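# Set the red wire apart from the other wires

## Task

Put the red wire down on the table alone, with a gap of at least a hand's width to every other wire. A wire left hanging over the table edge may make this count as failed.

## Robot and tools

Robot: two arms, left_arm and right_arm, each ending in a two-finger gripper. The fingers point along the gripper's +z axis and close along its y axis. end_effector_position is the spot between the finger pads, roughly 1 cm short of the tips. Calibrated bases in the scene frame: left_arm at (+0.006, +0.341, +0.009) m, right_arm at (-0.005, -0.275, +0.011) m. Two cameras sit on a beam behind the arms. Camera names: cam_head_left, cam_head_right, cam_high, cam_low, cam_left_wrist, cam_right_wrist (all 672x504).

Frame: the scene frame has its origin at table-top height, halfway between the nominal bases, a few cm in from the near table edge. +z is up, +x points out over the table, and left_arm is on the +y side (this is not the image left). Positions, velocities and targets in results use this frame. Offsets use its axes, and rotation happens about the Hand target's position. Reported hand positions and orientations can be wrong by a few cm, worse at long reach.

The 14-number row: used by execute_actions and move. It is one flat list covering both arms: dx, dy, dz, rx, ry, rz, opening for left_arm, then the same seven for right_arm. Every value lies in [-1, 1]. dx to rz are an offset (not a pose) from that arm's Hand target as it stood when the action or move began; 1.0 equals 0.6 m of travel or 180 degrees of turn, and rx, ry, rz form a single rotation vector. A translation longer than 1.0 may be cut down along its direction. Opening is absolute: +1 fully open (0.093 m), -1 closed. Sending all six pose numbers as 0 re-requests the current Hand target. A 0 in the opening slot closes halfway, so to keep a gripper unchanged repeat its current command.

execute_actions(actions, cameras): actions is a list of actions; each action is up to 15 rows, one per 1/30 s step, and a short action repeats its last row for the remaining steps. All rows of one action count from the same start pose, while each new action starts from the updated Hand target, so repeating an offset keeps moving. An empty actions list returns the state plus images and the scene number. cameras: names, ["all"], or []; an unknown name invalidates the call.

move(target, speed, blend, opening_speed, grip_force, blocking, cameras): target is one 14-number row or a list of up to 15 rows, every row an offset from the same starting Hand targets. The grippers follow straight paths that end together, lasting 0.5 s to 10 s; no obstacle avoidance. speed is m/s, 0.002 to 2.9 (default 0.25), rotation capped at twice that in rad/s; one value or one per target. blend is in metres for corner rounding, 0 means stop at each target. opening_speed is the opening rate per second on the -1..+1 scale, 0.2 or more. grip_force is newtons per pad, 10 to 50, one value or one per arm; it persists, and low forces close slowly. blocking=false returns after about 0.5 s while the move continues. The result adds a move: line giving the ending (done, off_target, moving, held, fault) and limits that acted (paced = pose clipped, held = steps withheld). Done means at rest within 10 mm and 2 degrees of target; it says nothing about contact.

wait(seconds 0 to 10) lets time run with commands held. stop brakes a running move. zoom_image(camera, region [x0, y0, x1, y1], at most 504 by 504 pixels) enlarges part of a camera's newest image. finished_scene(scene) ends the scene and cannot be undone; make no other call after it in that reply.

Results: Hand target is the last commanded pose after clipping; the gripper often rests short of it, and the next command, even zeros, asks for it again, so add the missing distance as an offset if needed. Tool commands show present commands. grip_measured is motor position on the opening scale; pads meet near -0.94, and each millimetre of object width adds about 0.0208. It can read up to about 0.02 too open. To hold, keep sending the closing number; to release, send one clearly above the object's width reading. Joint positions end with finger gap in metres. Joint torques include the arm's own weight; numbers 1 to 3 wrap at ±28 N m. Joint velocities may be omitted when only noise.

Control behaviour: commanded orientation is clipped to within 40 degrees of the measured one each step. Friction and weight can leave the gripper low, short or tilted, especially far out; small moves may fail or go sideways, so check position and tilt after moving. A blocked arm keeps pushing until commanded back past its gripper. Keep paths away from an arm's own base, which can flip the shoulder. Joint ranges (rad): waist -2.618 to 3.054, shoulder 0 to 3.142, elbow 0 to 3.142 (straight 2.901), wrist pitch and yaw ±1.571, wrist roll ±2.094.

Avoid: dropping or flinging the wire, releasing it while moving, fast contact or hard pressing, striking the bar, plate or rail near the bases (up to about 3 cm above the table, no warning), arms or grippers touching each other, straining the wrist camera cables, and anything ending up off the table. Holding loads or stretching out heats motors; MOTOR HOT appears at 75 °C and the arm folds and idles at 90 °C. Objects may occasionally be nudged by outside pushes, and time passes while replying.

Each tool is called after "Call:" as name(argument=value, ...), one argument or row to a line, values as JSON.

## Session

Call:
execute_actions(
  actions=[],
  cameras=["cam_high","cam_low","cam_left_wrist","cam_right_wrist"],
)

Call:
zoom_image(
  camera="cam_low",
  region=[250, 100, 430, 280],
)

Call:
zoom_image(
  camera="cam_high",
  region=[270, 150, 410, 270],
)

Scene clock: 0.00 s.
left_arm: end_effector_position=(+0.3776, +0.3314, +0.4145) grip_measured=+1.000 end_effector_quat_wxyz=(+0.710, +0.008, +0.704, -0.002) | right_arm: end_effector_position=(+0.2999, +0.0532, +0.2659) grip_measured=-0.915 end_effector_quat_wxyz=(-0.452, +0.534, -0.557, -0.446)
Joint positions: left_arm=[0 1.047 1.047 0 0 0 0.093] | right_arm=[0.477 1.538 1.084 0.153 -1.045 -0.274 0.001]
Joint velocities: within noise
Joint torques (N m): no reading
Heat: left arm: 30 °C; right arm: 29 °C.
Hand target: left_arm +0.3753, +0.3316, +0.4263; +0.721, +0.008, +0.693, -0.002 | right_arm +0.2997, +0.0523, +0.2706; -0.456, +0.535, -0.555, -0.445
Tool commands: left_gripper/opening=+1.0 right_gripper/opening=-0.92224
Images, in order (width x height): cam_high 672x504, cam_low 672x504, cam_left_wrist 672x504, cam_right_wrist 672x504.

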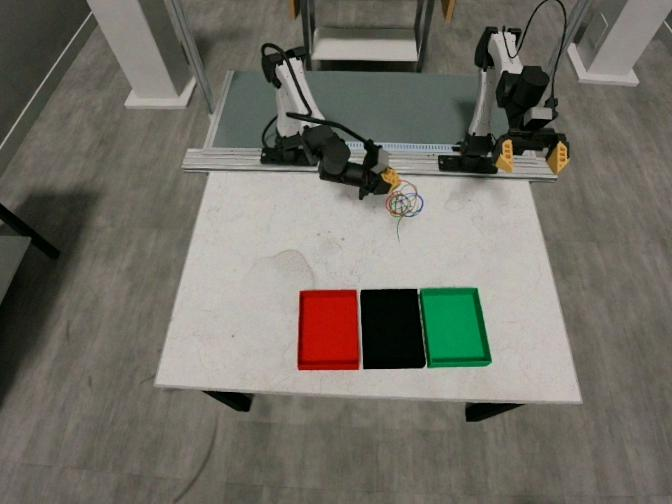

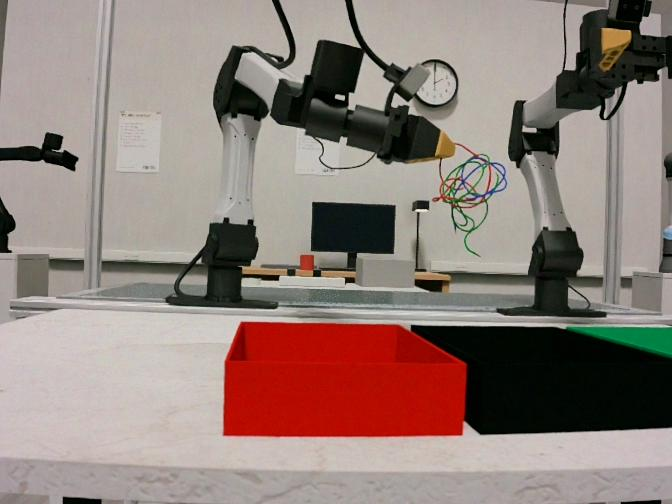

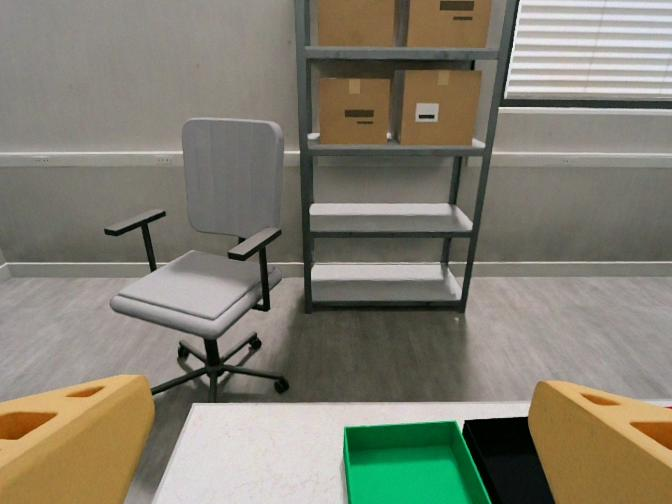

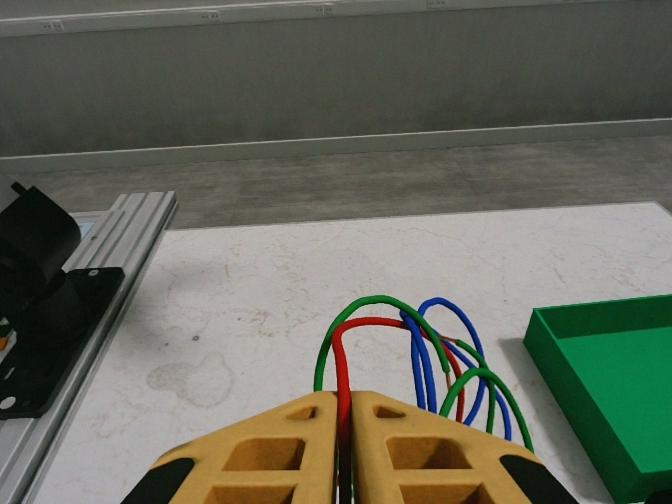

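Scaled by 2.800 from the camera's 672x504 image, which has a finer 960x720 frame.

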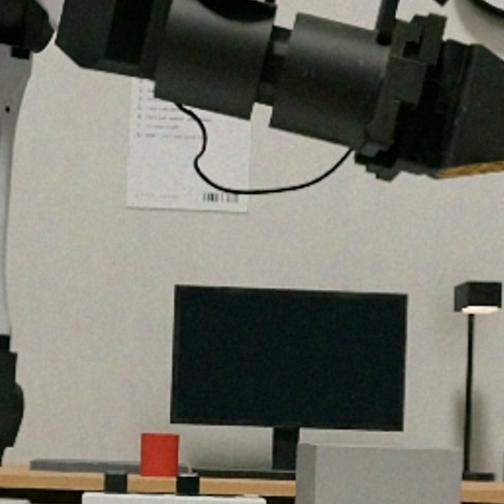

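Scaled by 3.600 from the camera's 672x504 image, which has a finer 960x720 frame.

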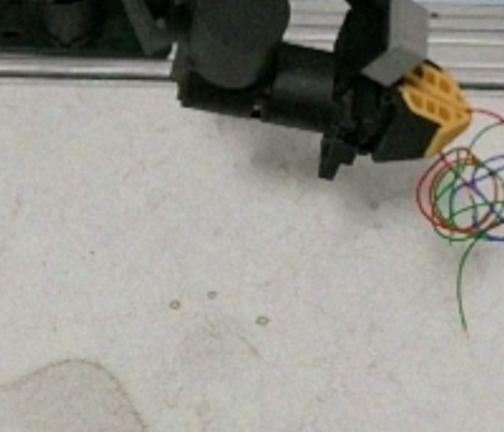

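Call:
move(
  target=[-0.108,-0.235,-0.34,0,0,-0.5,1,0,0,0,0,0,0,-0.925],
  speed=0.5,
  cameras=["cam_high","cam_low","cam_left_wrist","cam_head_left"],
)

Call:
zoom_image(
  camera="cam_low",
  region=[400, 100, 580, 280],
)

Call:
zoom_image(
  camera="cam_high",
  region=[350, 150, 490, 270],
)

Scene clock: 7.93 s.
left_arm: end_effector_position=(+0.3084, +0.1914, +0.2153) grip_measured=+1.000 end_effector_quat_wxyz=(+0.506, +0.477, +0.526, -0.491) | right_arm: end_effector_position=(+0.2999, +0.0532, +0.2659) grip_measured=-0.918 end_effector_quat_wxyz=(-0.452, +0.534, -0.557, -0.446)
Joint positions: left_arm=[0.086 1.602 0.662 0.8 1.578 0.097 0.093] | right_arm=[0.477 1.538 1.084 0.152 -1.045 -0.274 0.001]
Joint torques (N m): left_arm=[-0.54 -6.04 7.28 1.51 0.05 -0.04] | right_arm=[-0.06 -7.46 7.43 1.89 -0.1 0.09]
Heat: left arm: 31 °C; right arm: 31 °C.
Hand target: left_arm +0.3105, +0.1906, +0.2223; +0.508, +0.496, +0.484, -0.511 | right_arm +0.2997, +0.0523, +0.2706; -0.456, +0.535, -0.555, -0.445
Off the commanded pose: left_arm 0.007 m, 6 deg | right_arm 0.005 m, 1 deg.
joint sent to its limit (left arm) — joint 5 (wrist yaw), upper limit. The joint targets are off in orientation, not in position.
move: off_target (left_arm)
Images, in order (width x height): cam_head_left 672x504, cam_high 672x504, cam_low 672x504, cam_left_wrist 672x504.

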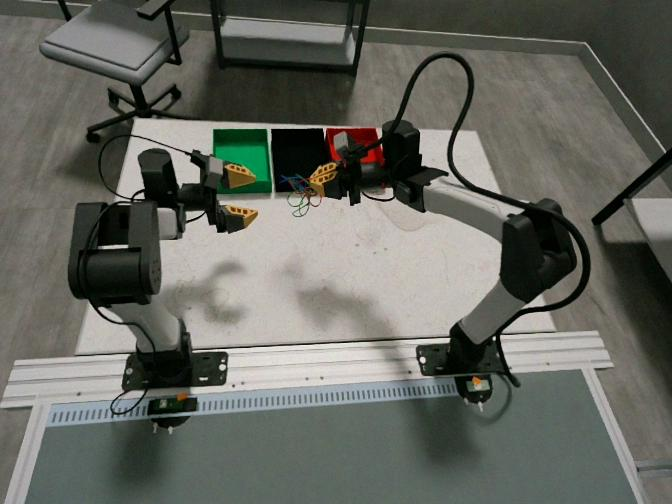

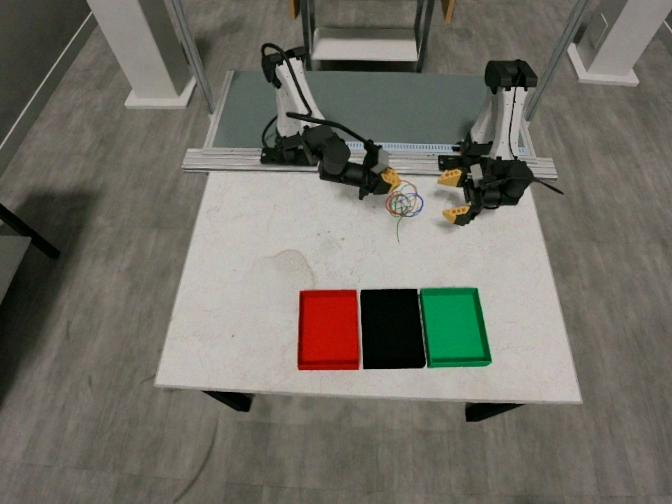

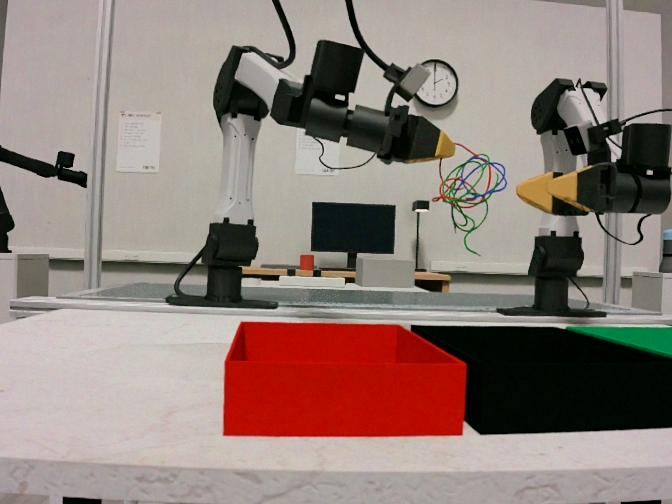

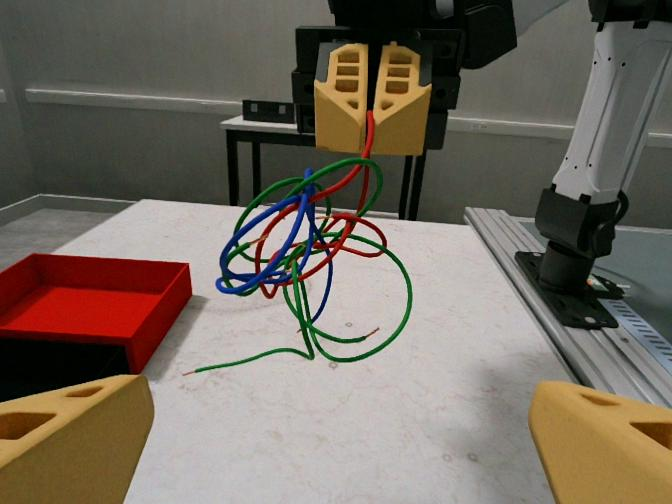

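Scaled by 2.800 from the camera's 672x504 image, which has a finer 960x720 frame.

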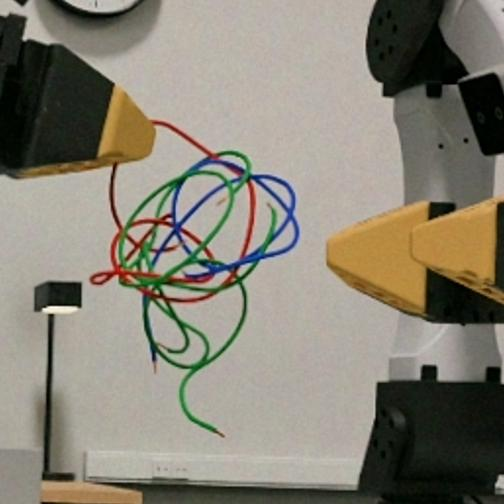

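Scaled by 3.600 from the camera's 672x504 image, which has a finer 960x720 frame.

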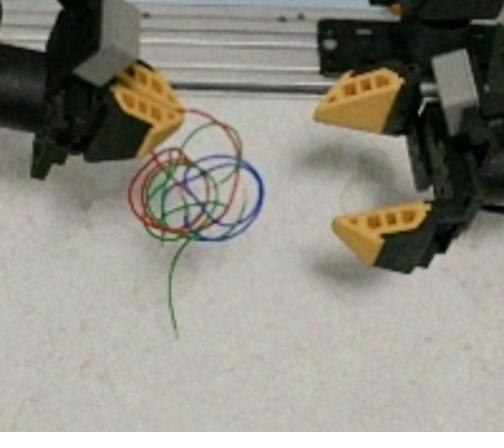

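Call:
move(
  target=[0.037,-0.055,0.014,0,0,0,1,0,0,0,0,0,0,-0.925],
  speed=0.2,
  cameras=["cam_high","cam_low","cam_left_wrist"],
)

Call:
zoom_image(
  camera="cam_low",
  region=[400, 100, 580, 280],
)

Call:
zoom_image(
  camera="cam_high",
  region=[350, 150, 490, 270],
)

Scene clock: 15.40 s.
left_arm: end_effector_position=(+0.3253, +0.1593, +0.2225) grip_measured=+1.000 end_effector_quat_wxyz=(+0.485, +0.502, +0.503, -0.510) | right_arm: end_effector_position=(+0.2999, +0.0532, +0.2659) grip_measured=-0.918 end_effector_quat_wxyz=(-0.452, +0.534, -0.557, -0.446)
Joint positions: left_arm=[-0.019 1.696 0.795 0.791 1.56 0.076 0.093] | right_arm=[0.477 1.538 1.084 0.152 -1.045 -0.274 0.001]
Joint torques (N m): left_arm=[-0.51 -6.39 8.39 1.58 -0.13 -0.16] | right_arm=[-0.05 -7.45 7.42 1.89 -0.1 0.09]
Heat: left arm: 31 °C; right arm: 33 °C.
Hand target: left_arm +0.3326, +0.1575, +0.2307; +0.508, +0.496, +0.484, -0.511 | right_arm +0.2997, +0.0523, +0.2706; -0.456, +0.535, -0.555, -0.445
Off the commanded pose: left_arm 0.011 m, 4 deg | right_arm 0.005 m, 0 deg.
move: off_target (left_arm)
Images, in order (width x height): cam_high 672x504, cam_low 672x504, cam_left_wrist 672x504.

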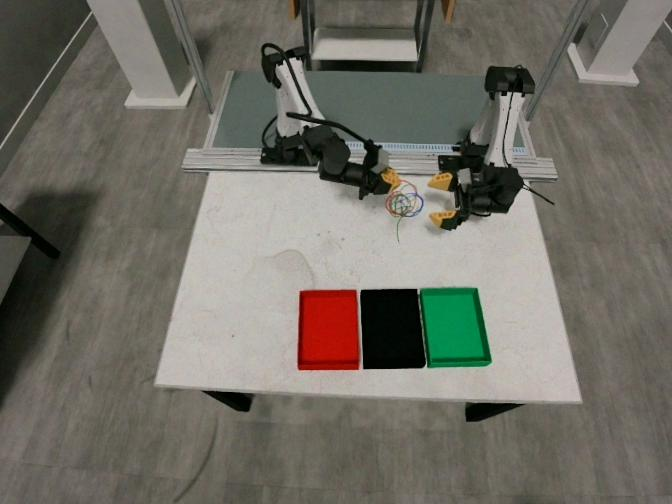

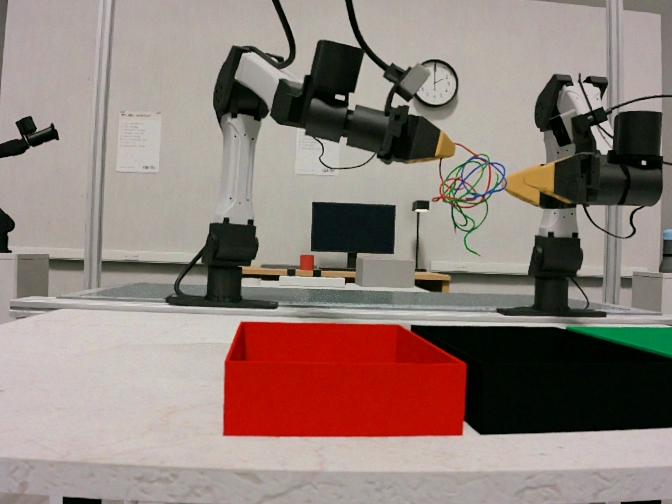

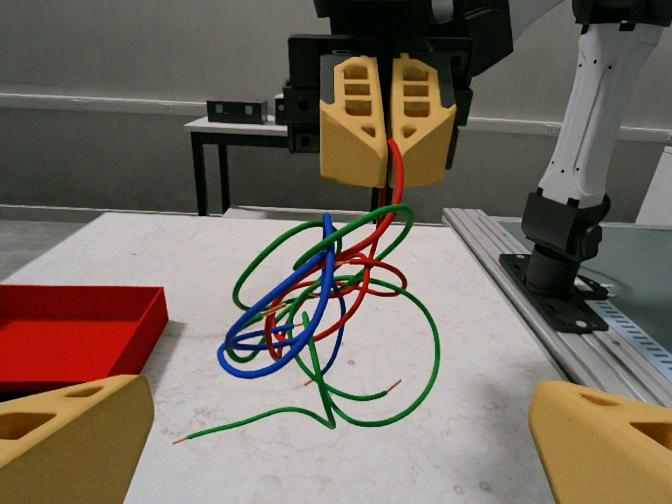

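Scaled by 2.800 from the camera's 672x504 image, which has a finer 960x720 frame.

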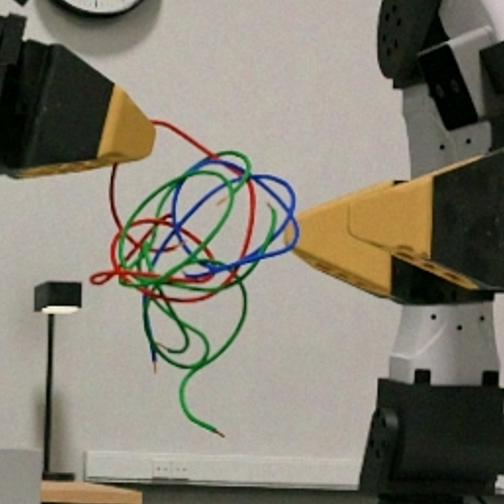

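Scaled by 3.600 from the camera's 672x504 image, which has a finer 960x720 frame.

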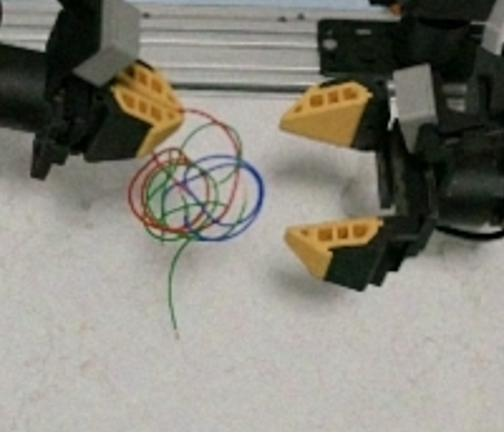

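Call:
move(
  target=[0.018,-0.043,0.012,0,-0.19,0,1,0,0,0,0,0,0,-0.925],
  speed=0.25,
  cameras=["cam_high","cam_low","cam_left_wrist"],
)

Call:
zoom_image(
  camera="cam_low",
  region=[400, 100, 580, 280],
)

Call:
zoom_image(
  camera="cam_high",
  region=[350, 150, 490, 270],
)

Scene clock: 26.40 s.
left_arm: end_effector_position=(+0.3379, +0.1347, +0.2297) grip_measured=+1.000 end_effector_quat_wxyz=(+0.616, +0.624, +0.328, -0.351) | right_arm: end_effector_position=(+0.2999, +0.0532, +0.2659) grip_measured=-0.918 end_effector_quat_wxyz=(-0.452, +0.534, -0.557, -0.446)
Joint positions: left_arm=[-0.09 1.805 0.834 1.172 1.498 0.36 0.093] | right_arm=[0.477 1.538 1.084 0.152 -1.045 -0.274 0.001]
Joint torques (N m): left_arm=[-0.69 -7.05 7.8 1.52 -0.32 -0.19] | right_arm=[-0.05 -7.45 7.42 1.89 -0.1 0.09]
Heat: left arm: 33 °C; right arm: 34 °C.
Hand target: left_arm +0.3435, +0.1318, +0.2379; +0.628, +0.624, +0.313, -0.343 | right_arm +0.2997, +0.0523, +0.2706; -0.456, +0.535, -0.555, -0.445
Off the commanded pose: left_arm 0.010 m, 2 deg | right_arm 0.005 m, 0 deg.
move: done
Images, in order (width x height): cam_high 672x504, cam_low 672x504, cam_left_wrist 672x504.

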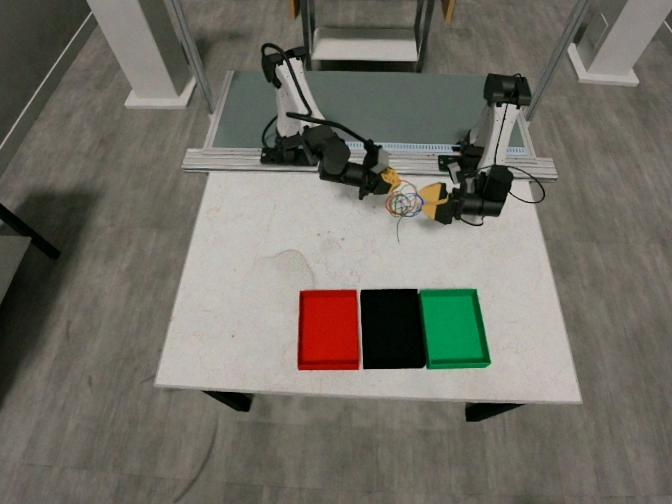

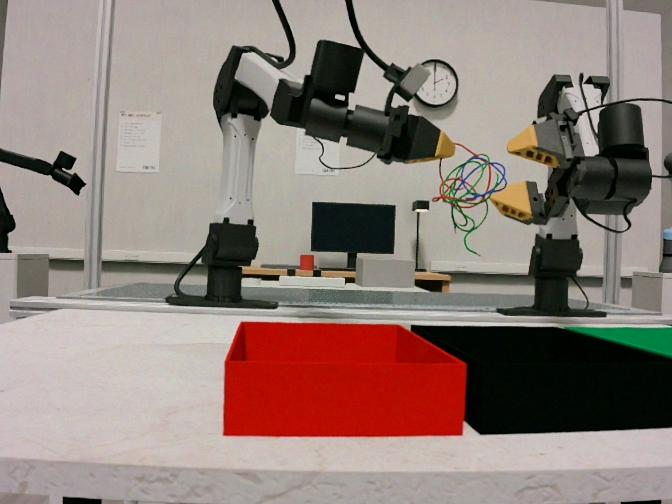

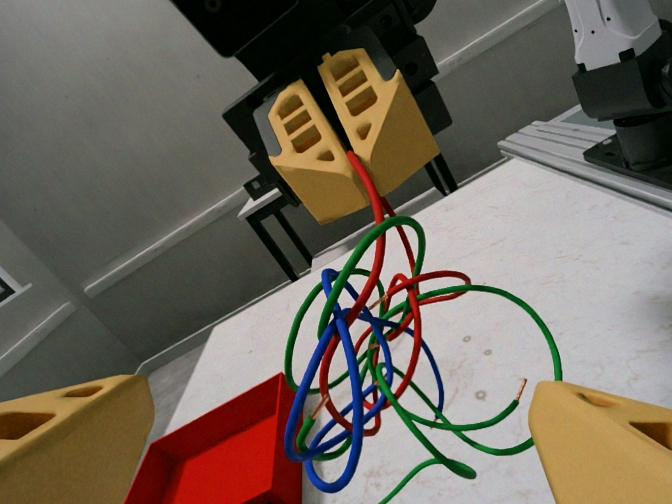

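Scaled by 2.800 from the camera's 672x504 image, which has a finer 960x720 frame.

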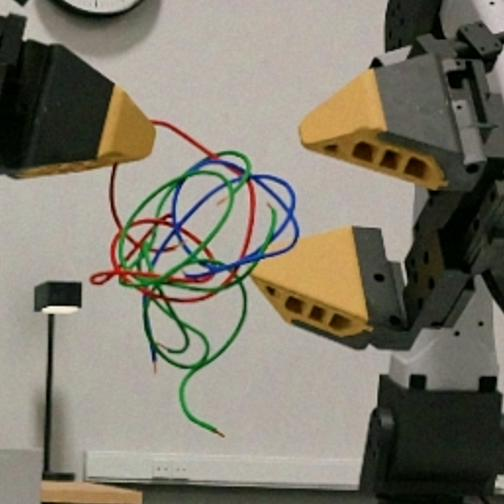

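Scaled by 3.600 from the camera's 672x504 image, which has a finer 960x720 frame.

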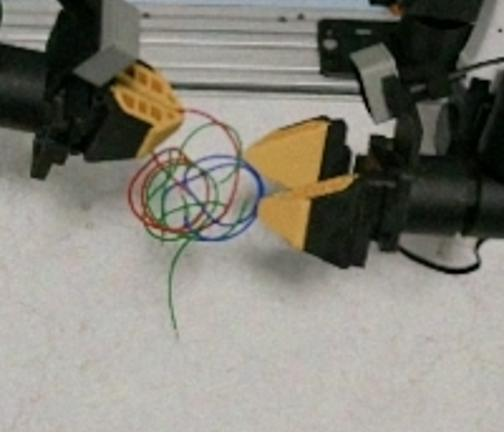

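Call:
move(
  target=[
    [0,-0.011,0,0,0,0,1,0,0,0,0,0,0,-0.925],
    [0,-0.011,0,0,0,0,-1,0,0,0,0,0,0,-0.925],
  ],
  cameras=["cam_high","cam_low","cam_left_wrist"],
)

Call:
zoom_image(
  camera="cam_low",
  region=[400, 100, 580, 280],
)

Scene clock: 32.83 s.
left_arm: end_effector_position=(+0.3378, +0.1277, +0.2294) grip_measured=-0.972 end_effector_quat_wxyz=(+0.618, +0.621, +0.326, -0.354) | right_arm: end_effector_position=(+0.2999, +0.0532, +0.2658) grip_measured=-0.918 end_effector_quat_wxyz=(-0.452, +0.534, -0.557, -0.446)
Joint positions: left_arm=[-0.11 1.83 0.834 1.26 1.479 0.297 0] | right_arm=[0.477 1.538 1.084 0.152 -1.045 -0.274 0.001]
Joint torques (N m): left_arm=[-0.57 -7.15 7.79 1.48 -0.35 -0.21] | right_arm=[-0.06 -7.45 7.43 1.89 -0.1 0.09]
Heat: left arm: 33 °C; right arm: 35 °C.
Hand target: left_arm +0.3435, +0.1252, +0.2378; +0.628, +0.624, +0.313, -0.343 | right_arm +0.2997, +0.0523, +0.2706; -0.456, +0.535, -0.555, -0.445
Off the commanded pose: left_arm 0.011 m, 2 deg | right_arm 0.005 m, 1 deg.
move: off_target (left_arm); target 2's new opening was sent with left_arm's hand 0.011 m and 2 deg from that target
Images, in order (width x height): cam_high 672x504, cam_low 672x504, cam_left_wrist 672x504.

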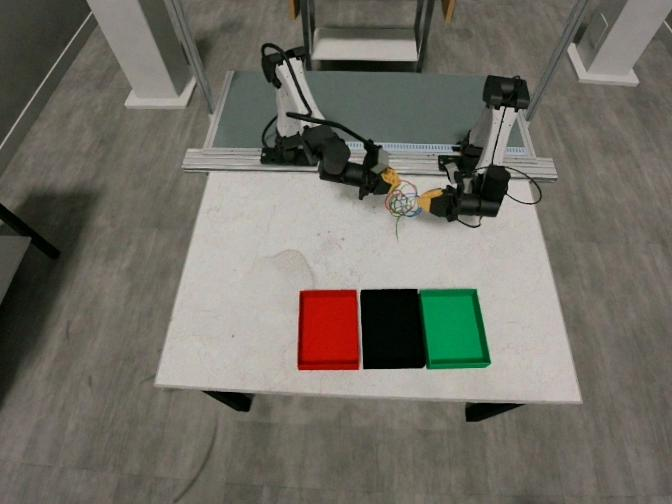

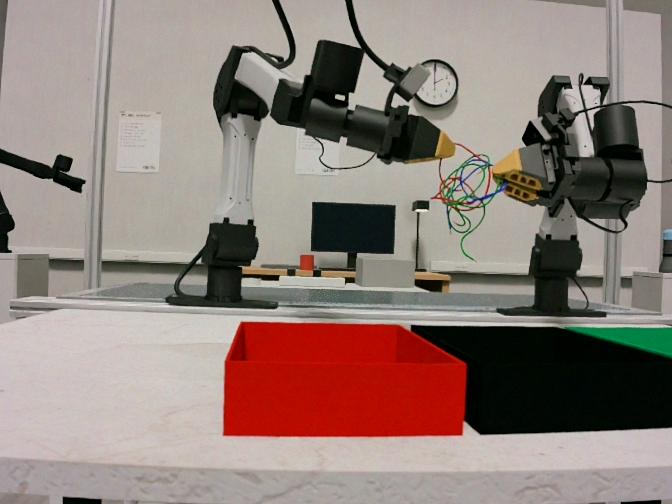

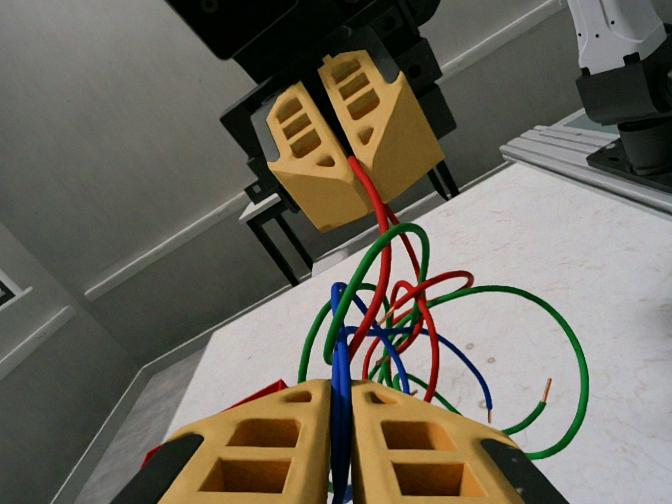

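Scaled by 2.800 from the camera's 672x504 image, which has a finer 960x720 frame.

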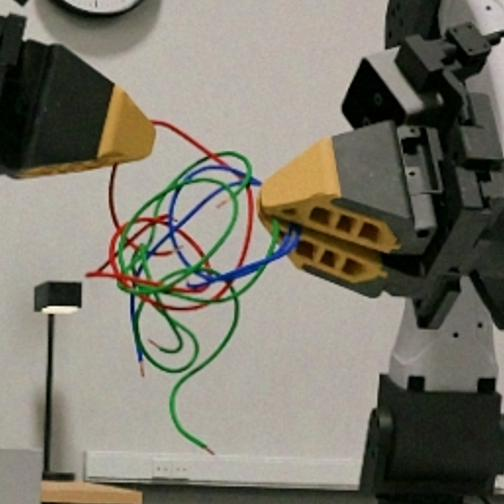

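Call:
move(
  target=[0.03,0.25,-0.13,0,0,0.12,-1,0,-0.2,0.05,0,0,0,-0.925],
  speed=0.14,
  cameras=["cam_high","cam_low","cam_left_wrist"],
)

Call:
zoom_image(
  camera="cam_low",
  region=[330, 80, 650, 320],
)

Call:
zoom_image(
  camera="cam_high",
  region=[330, 150, 510, 290],
)

Scene clock: 37.90 s.
left_arm: end_effector_position=(+0.3637, +0.2742, +0.1599) grip_measured=-0.972 end_effector_quat_wxyz=(+0.672, +0.554, +0.437, -0.224) | right_arm: end_effector_position=(+0.2972, -0.0662, +0.2938) grip_measured=-0.918 end_effector_quat_wxyz=(-0.449, +0.529, -0.566, -0.445)
Joint positions: left_arm=[0.315 1.978 0.658 1.5 1.524 0.391 0] | right_arm=[0.106 1.444 1.224 -0.61 -1.357 -0.816 0.001]
Joint torques (N m): left_arm=[0.16 -7.06 3.02 1.78 -0.17 -0.2] | right_arm=[-0.57 -4.81 8.58 1.23 -0.6 -0.06]
Heat: left arm: 33 °C; right arm: 35 °C.
Hand target: left_arm +0.3615, +0.2752, +0.1598; +0.681, +0.554, +0.425, -0.219 | right_arm +0.2996, -0.0677, +0.3006; -0.456, +0.535, -0.555, -0.445
Off the commanded pose: left_arm 0.002 m, 2 deg | right_arm 0.007 m, 2 deg.
move: done
Images, in order (width x height): cam_high 672x504, cam_low 672x504, cam_left_wrist 672x504.

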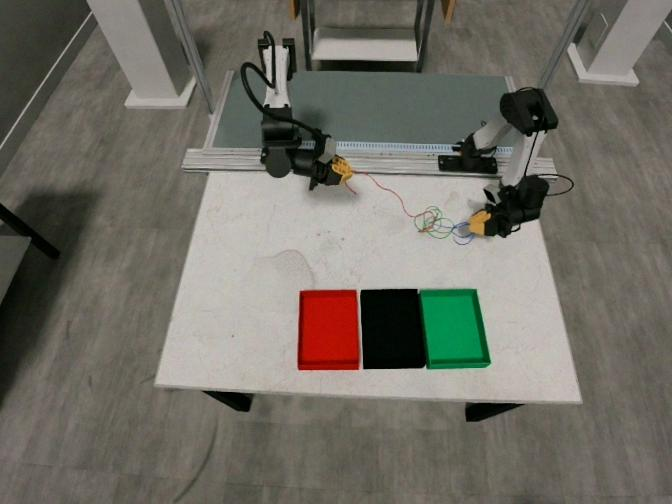

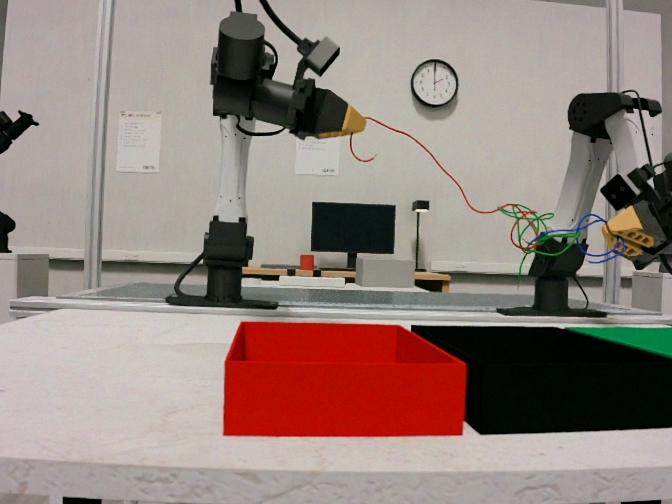

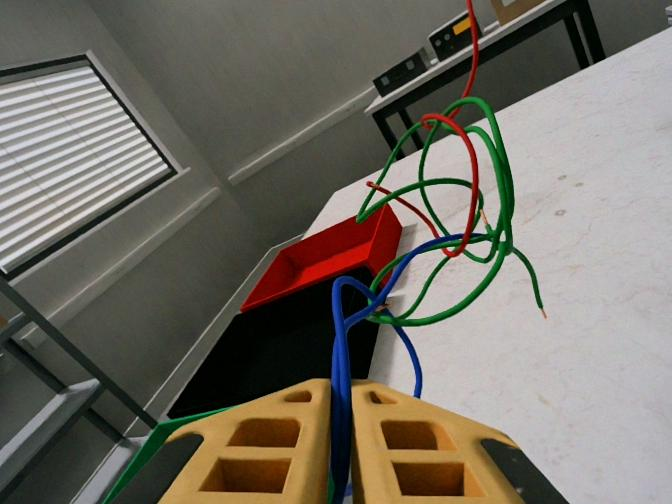

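Scaled by 1.575 from the camera's 672x504 image, which has a finer 960x720 frame.

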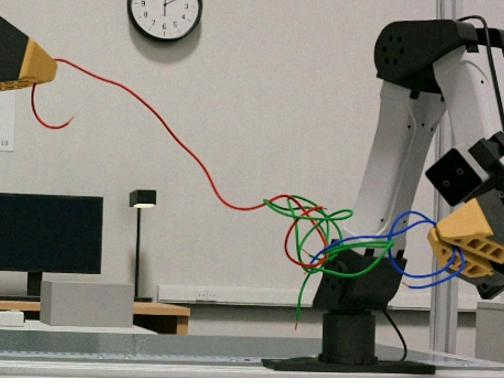

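Scaled by 2.800 from the camera's 672x504 image, which has a finer 960x720 frame.

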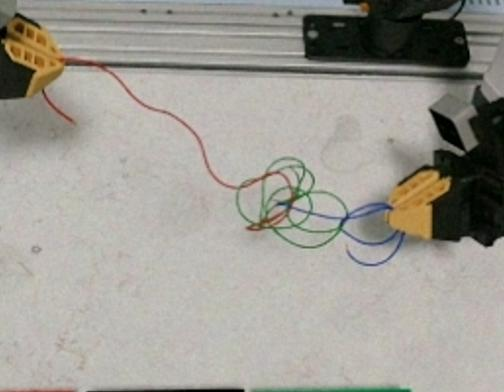

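Call:
move(
  target=[0,0.0,-0.13,0,0,0,-1,0.08,-0.31,0.07,0,0,-0.15,-0.925],
  speed=0.16,
  cameras=["cam_high","cam_low","cam_left_wrist","cam_right_wrist"],
)

Call:
zoom_image(
  camera="cam_high",
  region=[200, 150, 560, 370],
)

Scene clock: 43.27 s.
left_arm: end_effector_position=(+0.3602, +0.2736, +0.0782) grip_measured=-0.972 end_effector_quat_wxyz=(+0.663, +0.551, +0.449, -0.236) | right_arm: end_effector_position=(+0.3448, -0.2500, +0.3377) grip_measured=-0.918 end_effector_quat_wxyz=(+0.539, -0.385, +0.673, +0.329)
Joint positions: left_arm=[0.315 2.242 0.65 1.5 1.529 0.626 0] | right_arm=[-0.476 1.632 1.625 -1.403 -1.416 -1.383 0.001]
Joint torques (N m): left_arm=[0.09 -8.01 2.93 1.92 -0.01 -0.06] | right_arm=[-0.57 -5.34 7.65 0.54 -0.72 -0.09]
Heat: left arm: 34 °C; right arm: 36 °C.
Hand target: left_arm +0.3615, +0.2752, +0.0818; +0.681, +0.554, +0.425, -0.219 | right_arm +0.3476, -0.2538, +0.3426; +0.547, -0.390, +0.665, +0.326
Off the commanded pose: left_arm 0.004 m, 4 deg | right_arm 0.007 m, 1 deg.
move: off_target (left_arm)
Images, in order (width x height): cam_high 672x504, cam_low 672x504, cam_left_wrist 672x504, cam_right_wrist 672x504.

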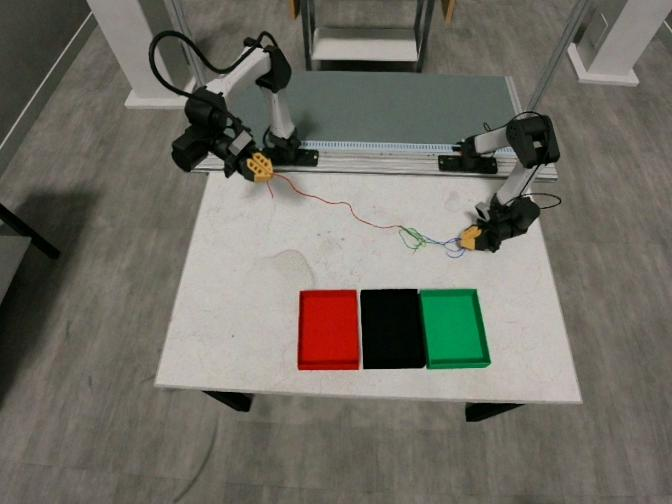

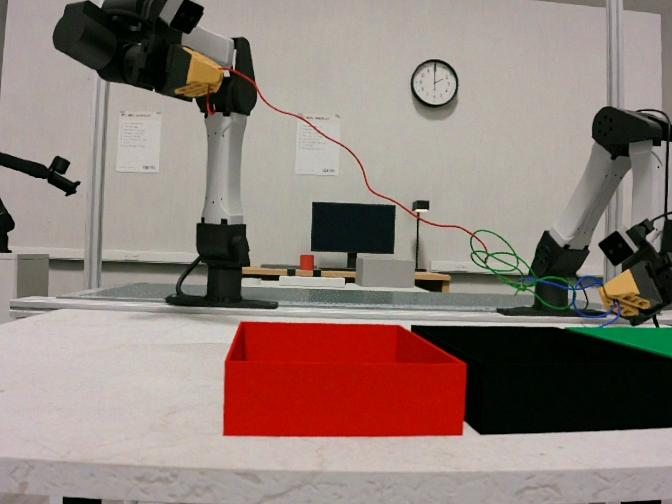

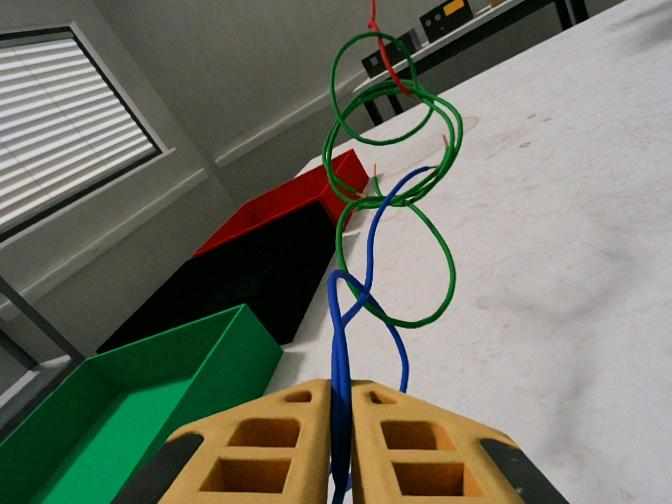

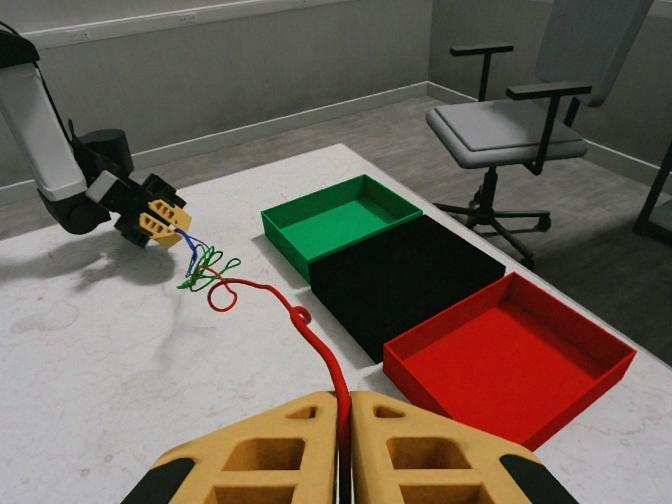

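Scaled by 1.400 from the camera's 672x504 image, which has a finer 960x720 frame.

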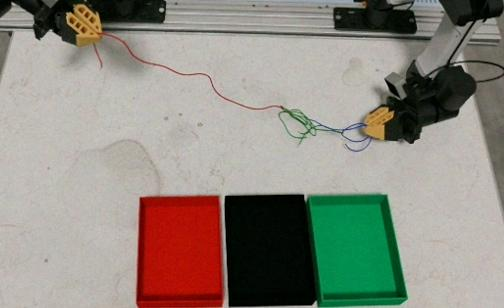

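Call:
move(
  target=[0,0.07,-0.01,0,0,0,-1,0,-0.16,0.08,0,0,-0.05,-0.925],
  speed=0.16,
  cameras=["cam_high","cam_low","cam_left_wrist","cam_right_wrist"],
)

Call:
zoom_image(
  camera="cam_high",
  region=[200, 150, 560, 370],
)

Scene clock: 47.43 s.
left_arm: end_effector_position=(+0.3593, +0.3141, +0.0751) grip_measured=-0.972 end_effector_quat_wxyz=(+0.677, +0.541, +0.457, -0.201) | right_arm: end_effector_position=(+0.3461, -0.3452, +0.3868) grip_measured=-0.918 end_effector_quat_wxyz=(+0.591, -0.307, +0.705, +0.243)
Joint positions: left_arm=[0.436 2.258 0.658 1.493 1.579 0.677 0] | right_arm=[-0.74 1.728 1.907 -1.563 -1.434 -1.392 0.001]
Joint torques (N m): left_arm=[0.12 -7.98 3.56 1.43 0.02 -0.08] | right_arm=[-0.49 -5.67 7.13 0.56 -0.74 0.1]
Heat: left arm: 34 °C; right arm: 36 °C.
Hand target: left_arm +0.3615, +0.3172, +0.0759; +0.681, +0.554, +0.425, -0.219 | right_arm +0.3477, -0.3497, +0.3906; +0.571, -0.337, +0.693, +0.283
Off the commanded pose: left_arm 0.004 m, 5 deg | right_arm 0.006 m, 6 deg.
joint sent to its limit (left arm) — joint 5 (wrist yaw), upper limit. The joint targets are off in orientation, not in position.
joint sent to its limit (right arm) — joint 4 (wrist pitch), lower limit. The joint targets are off in orientation, not in position.
move: off_target (left_arm, right_arm)
Images, in order (width x height): cam_high 672x504, cam_low 672x504, cam_left_wrist 672x504, cam_right_wrist 672x504.

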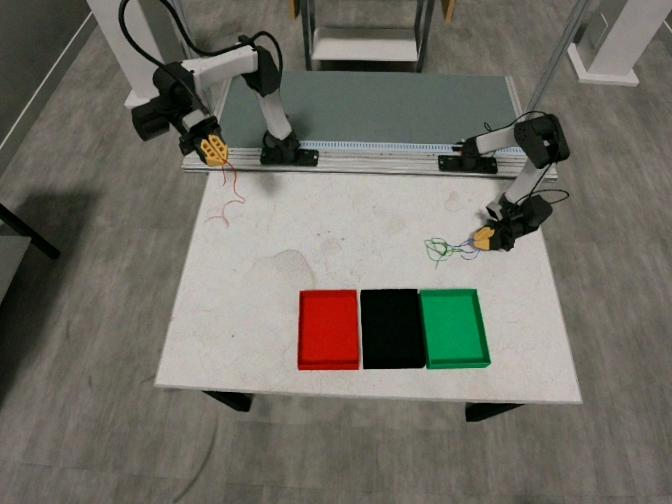

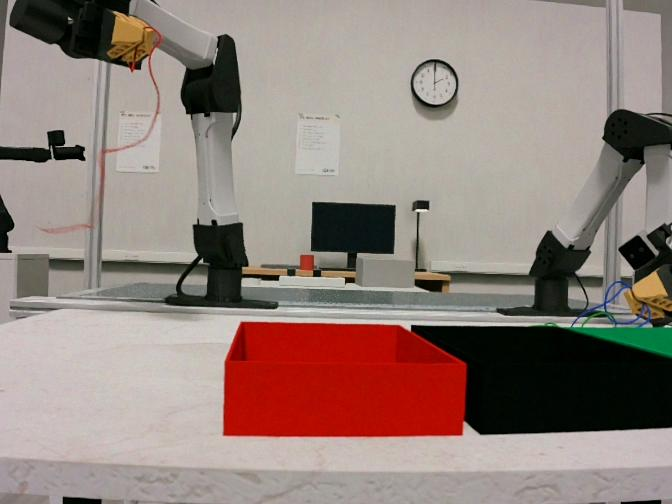

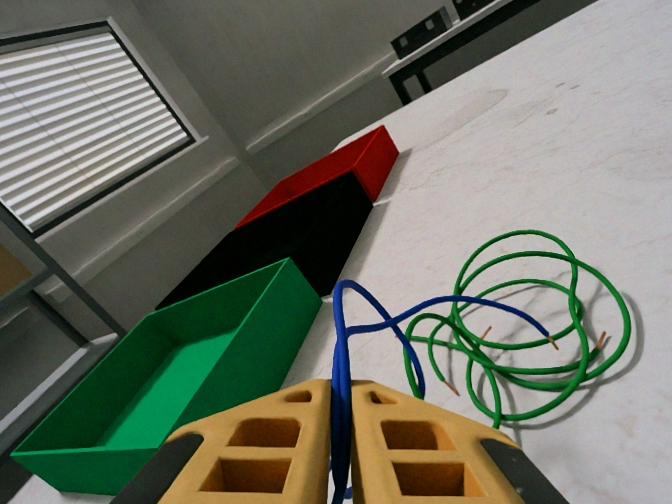

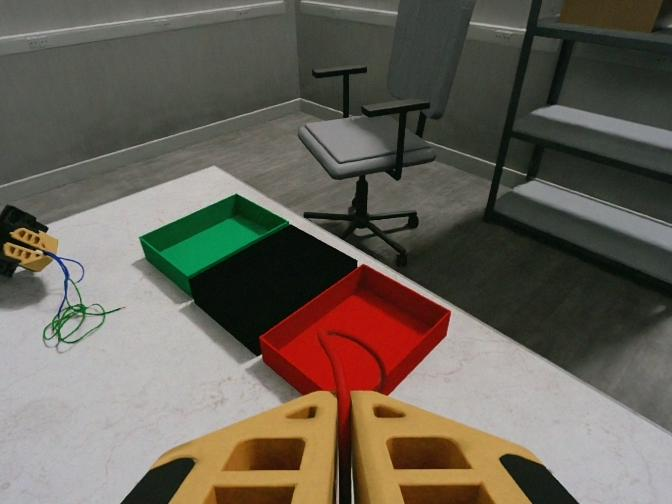

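Scaled by 1.400 from the camera's 672x504 image, which has a finer 960x720 frame.

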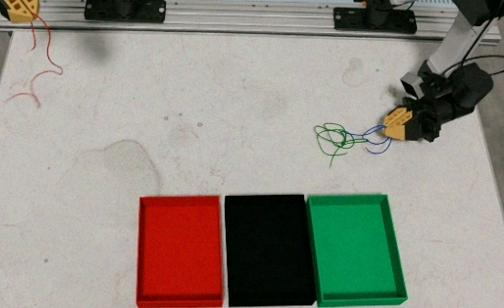

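Call:
move(
  target=[0,0,-0.065,0.095,0.165,0.2,-1,0.02,0.25,-0.54,-0.217,0.167,0,-0.925],
  speed=0.22,
  cameras=["cam_high","cam_low","cam_left_wrist","cam_right_wrist"],
)

Call:
zoom_image(
  camera="cam_high",
  region=[200, 150, 560, 370],
)

Scene clock: 56.77 s.
left_arm: end_effector_position=(+0.3643, +0.3187, +0.0358) grip_measured=-0.973 end_effector_quat_wxyz=(+0.502, +0.419, +0.753, -0.071) | right_arm: end_effector_position=(+0.3607, -0.1973, +0.0727) grip_measured=-0.918 end_effector_quat_wxyz=(+0.239, -0.429, +0.863, +0.117)
Joint positions: left_arm=[0.289 1.756 0.481 0.526 0.775 0.93 0] | right_arm=[0.003 1.666 1.049 -0.57 -0.459 -0.832 0.001]
Joint torques (N m): left_arm=[-0.76 -8.27 3.26 1.52 0.06 -0.2] | right_arm=[0.12 -6.27 5.57 1.23 -0.05 0.19]
Heat: left arm: 36 °C; right arm: 35 °C.
Hand target: left_arm +0.3615, +0.3172, +0.0368; +0.498, +0.417, +0.757, -0.069 | right_arm +0.3597, -0.1998, +0.0667; +0.231, -0.423, +0.869, +0.113
Off the commanded pose: left_arm 0.003 m, 1 deg | right_arm 0.007 m, 1 deg.
move: done
Images, in order (width x height): cam_high 672x504, cam_low 672x504, cam_left_wrist 672x504, cam_right_wrist 672x504.

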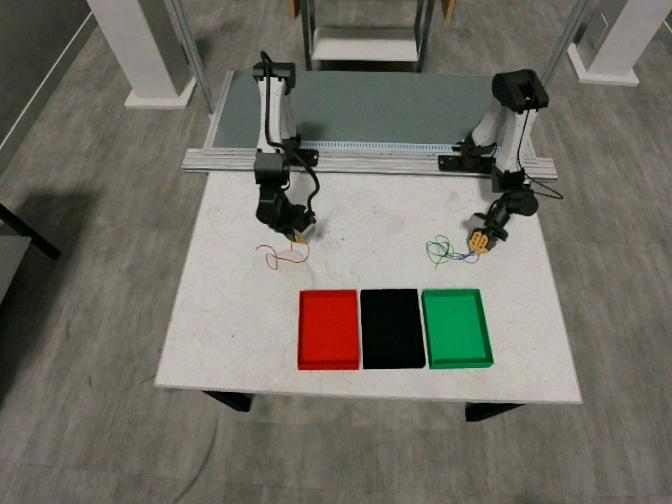

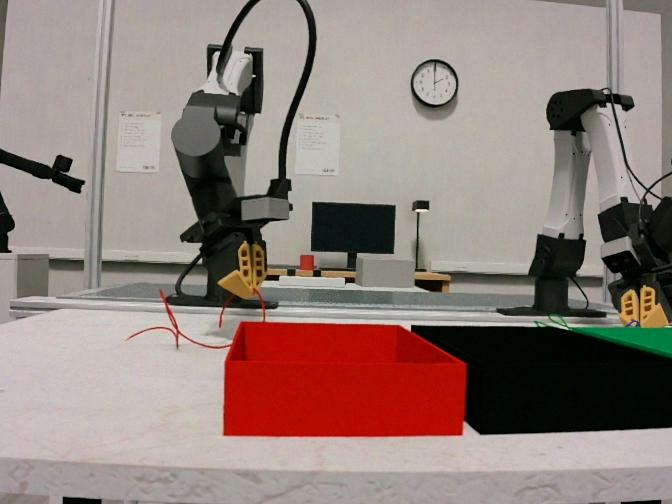

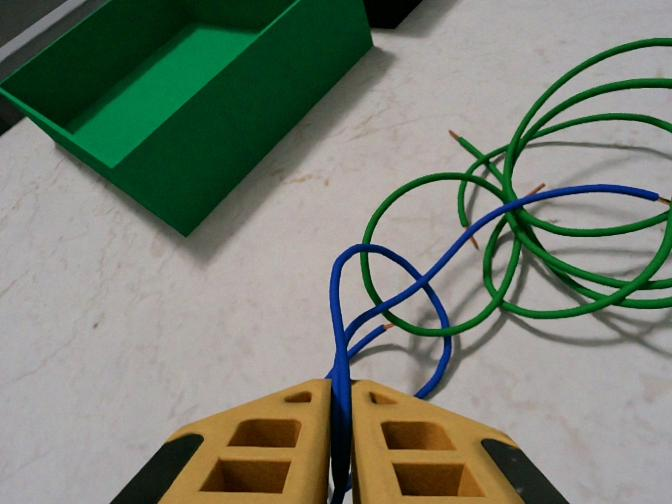

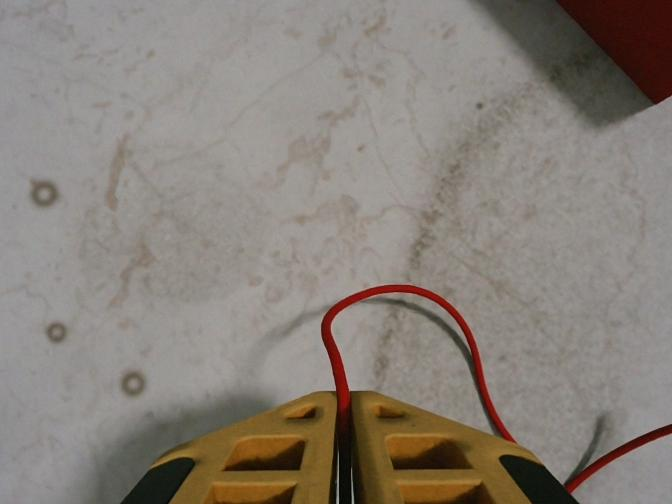

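Scaled by 1.400 from the camera's 672x504 image, which has a finer 960x720 frame.

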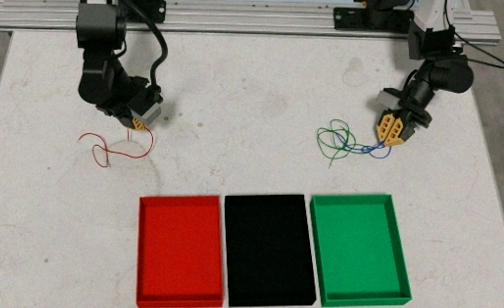

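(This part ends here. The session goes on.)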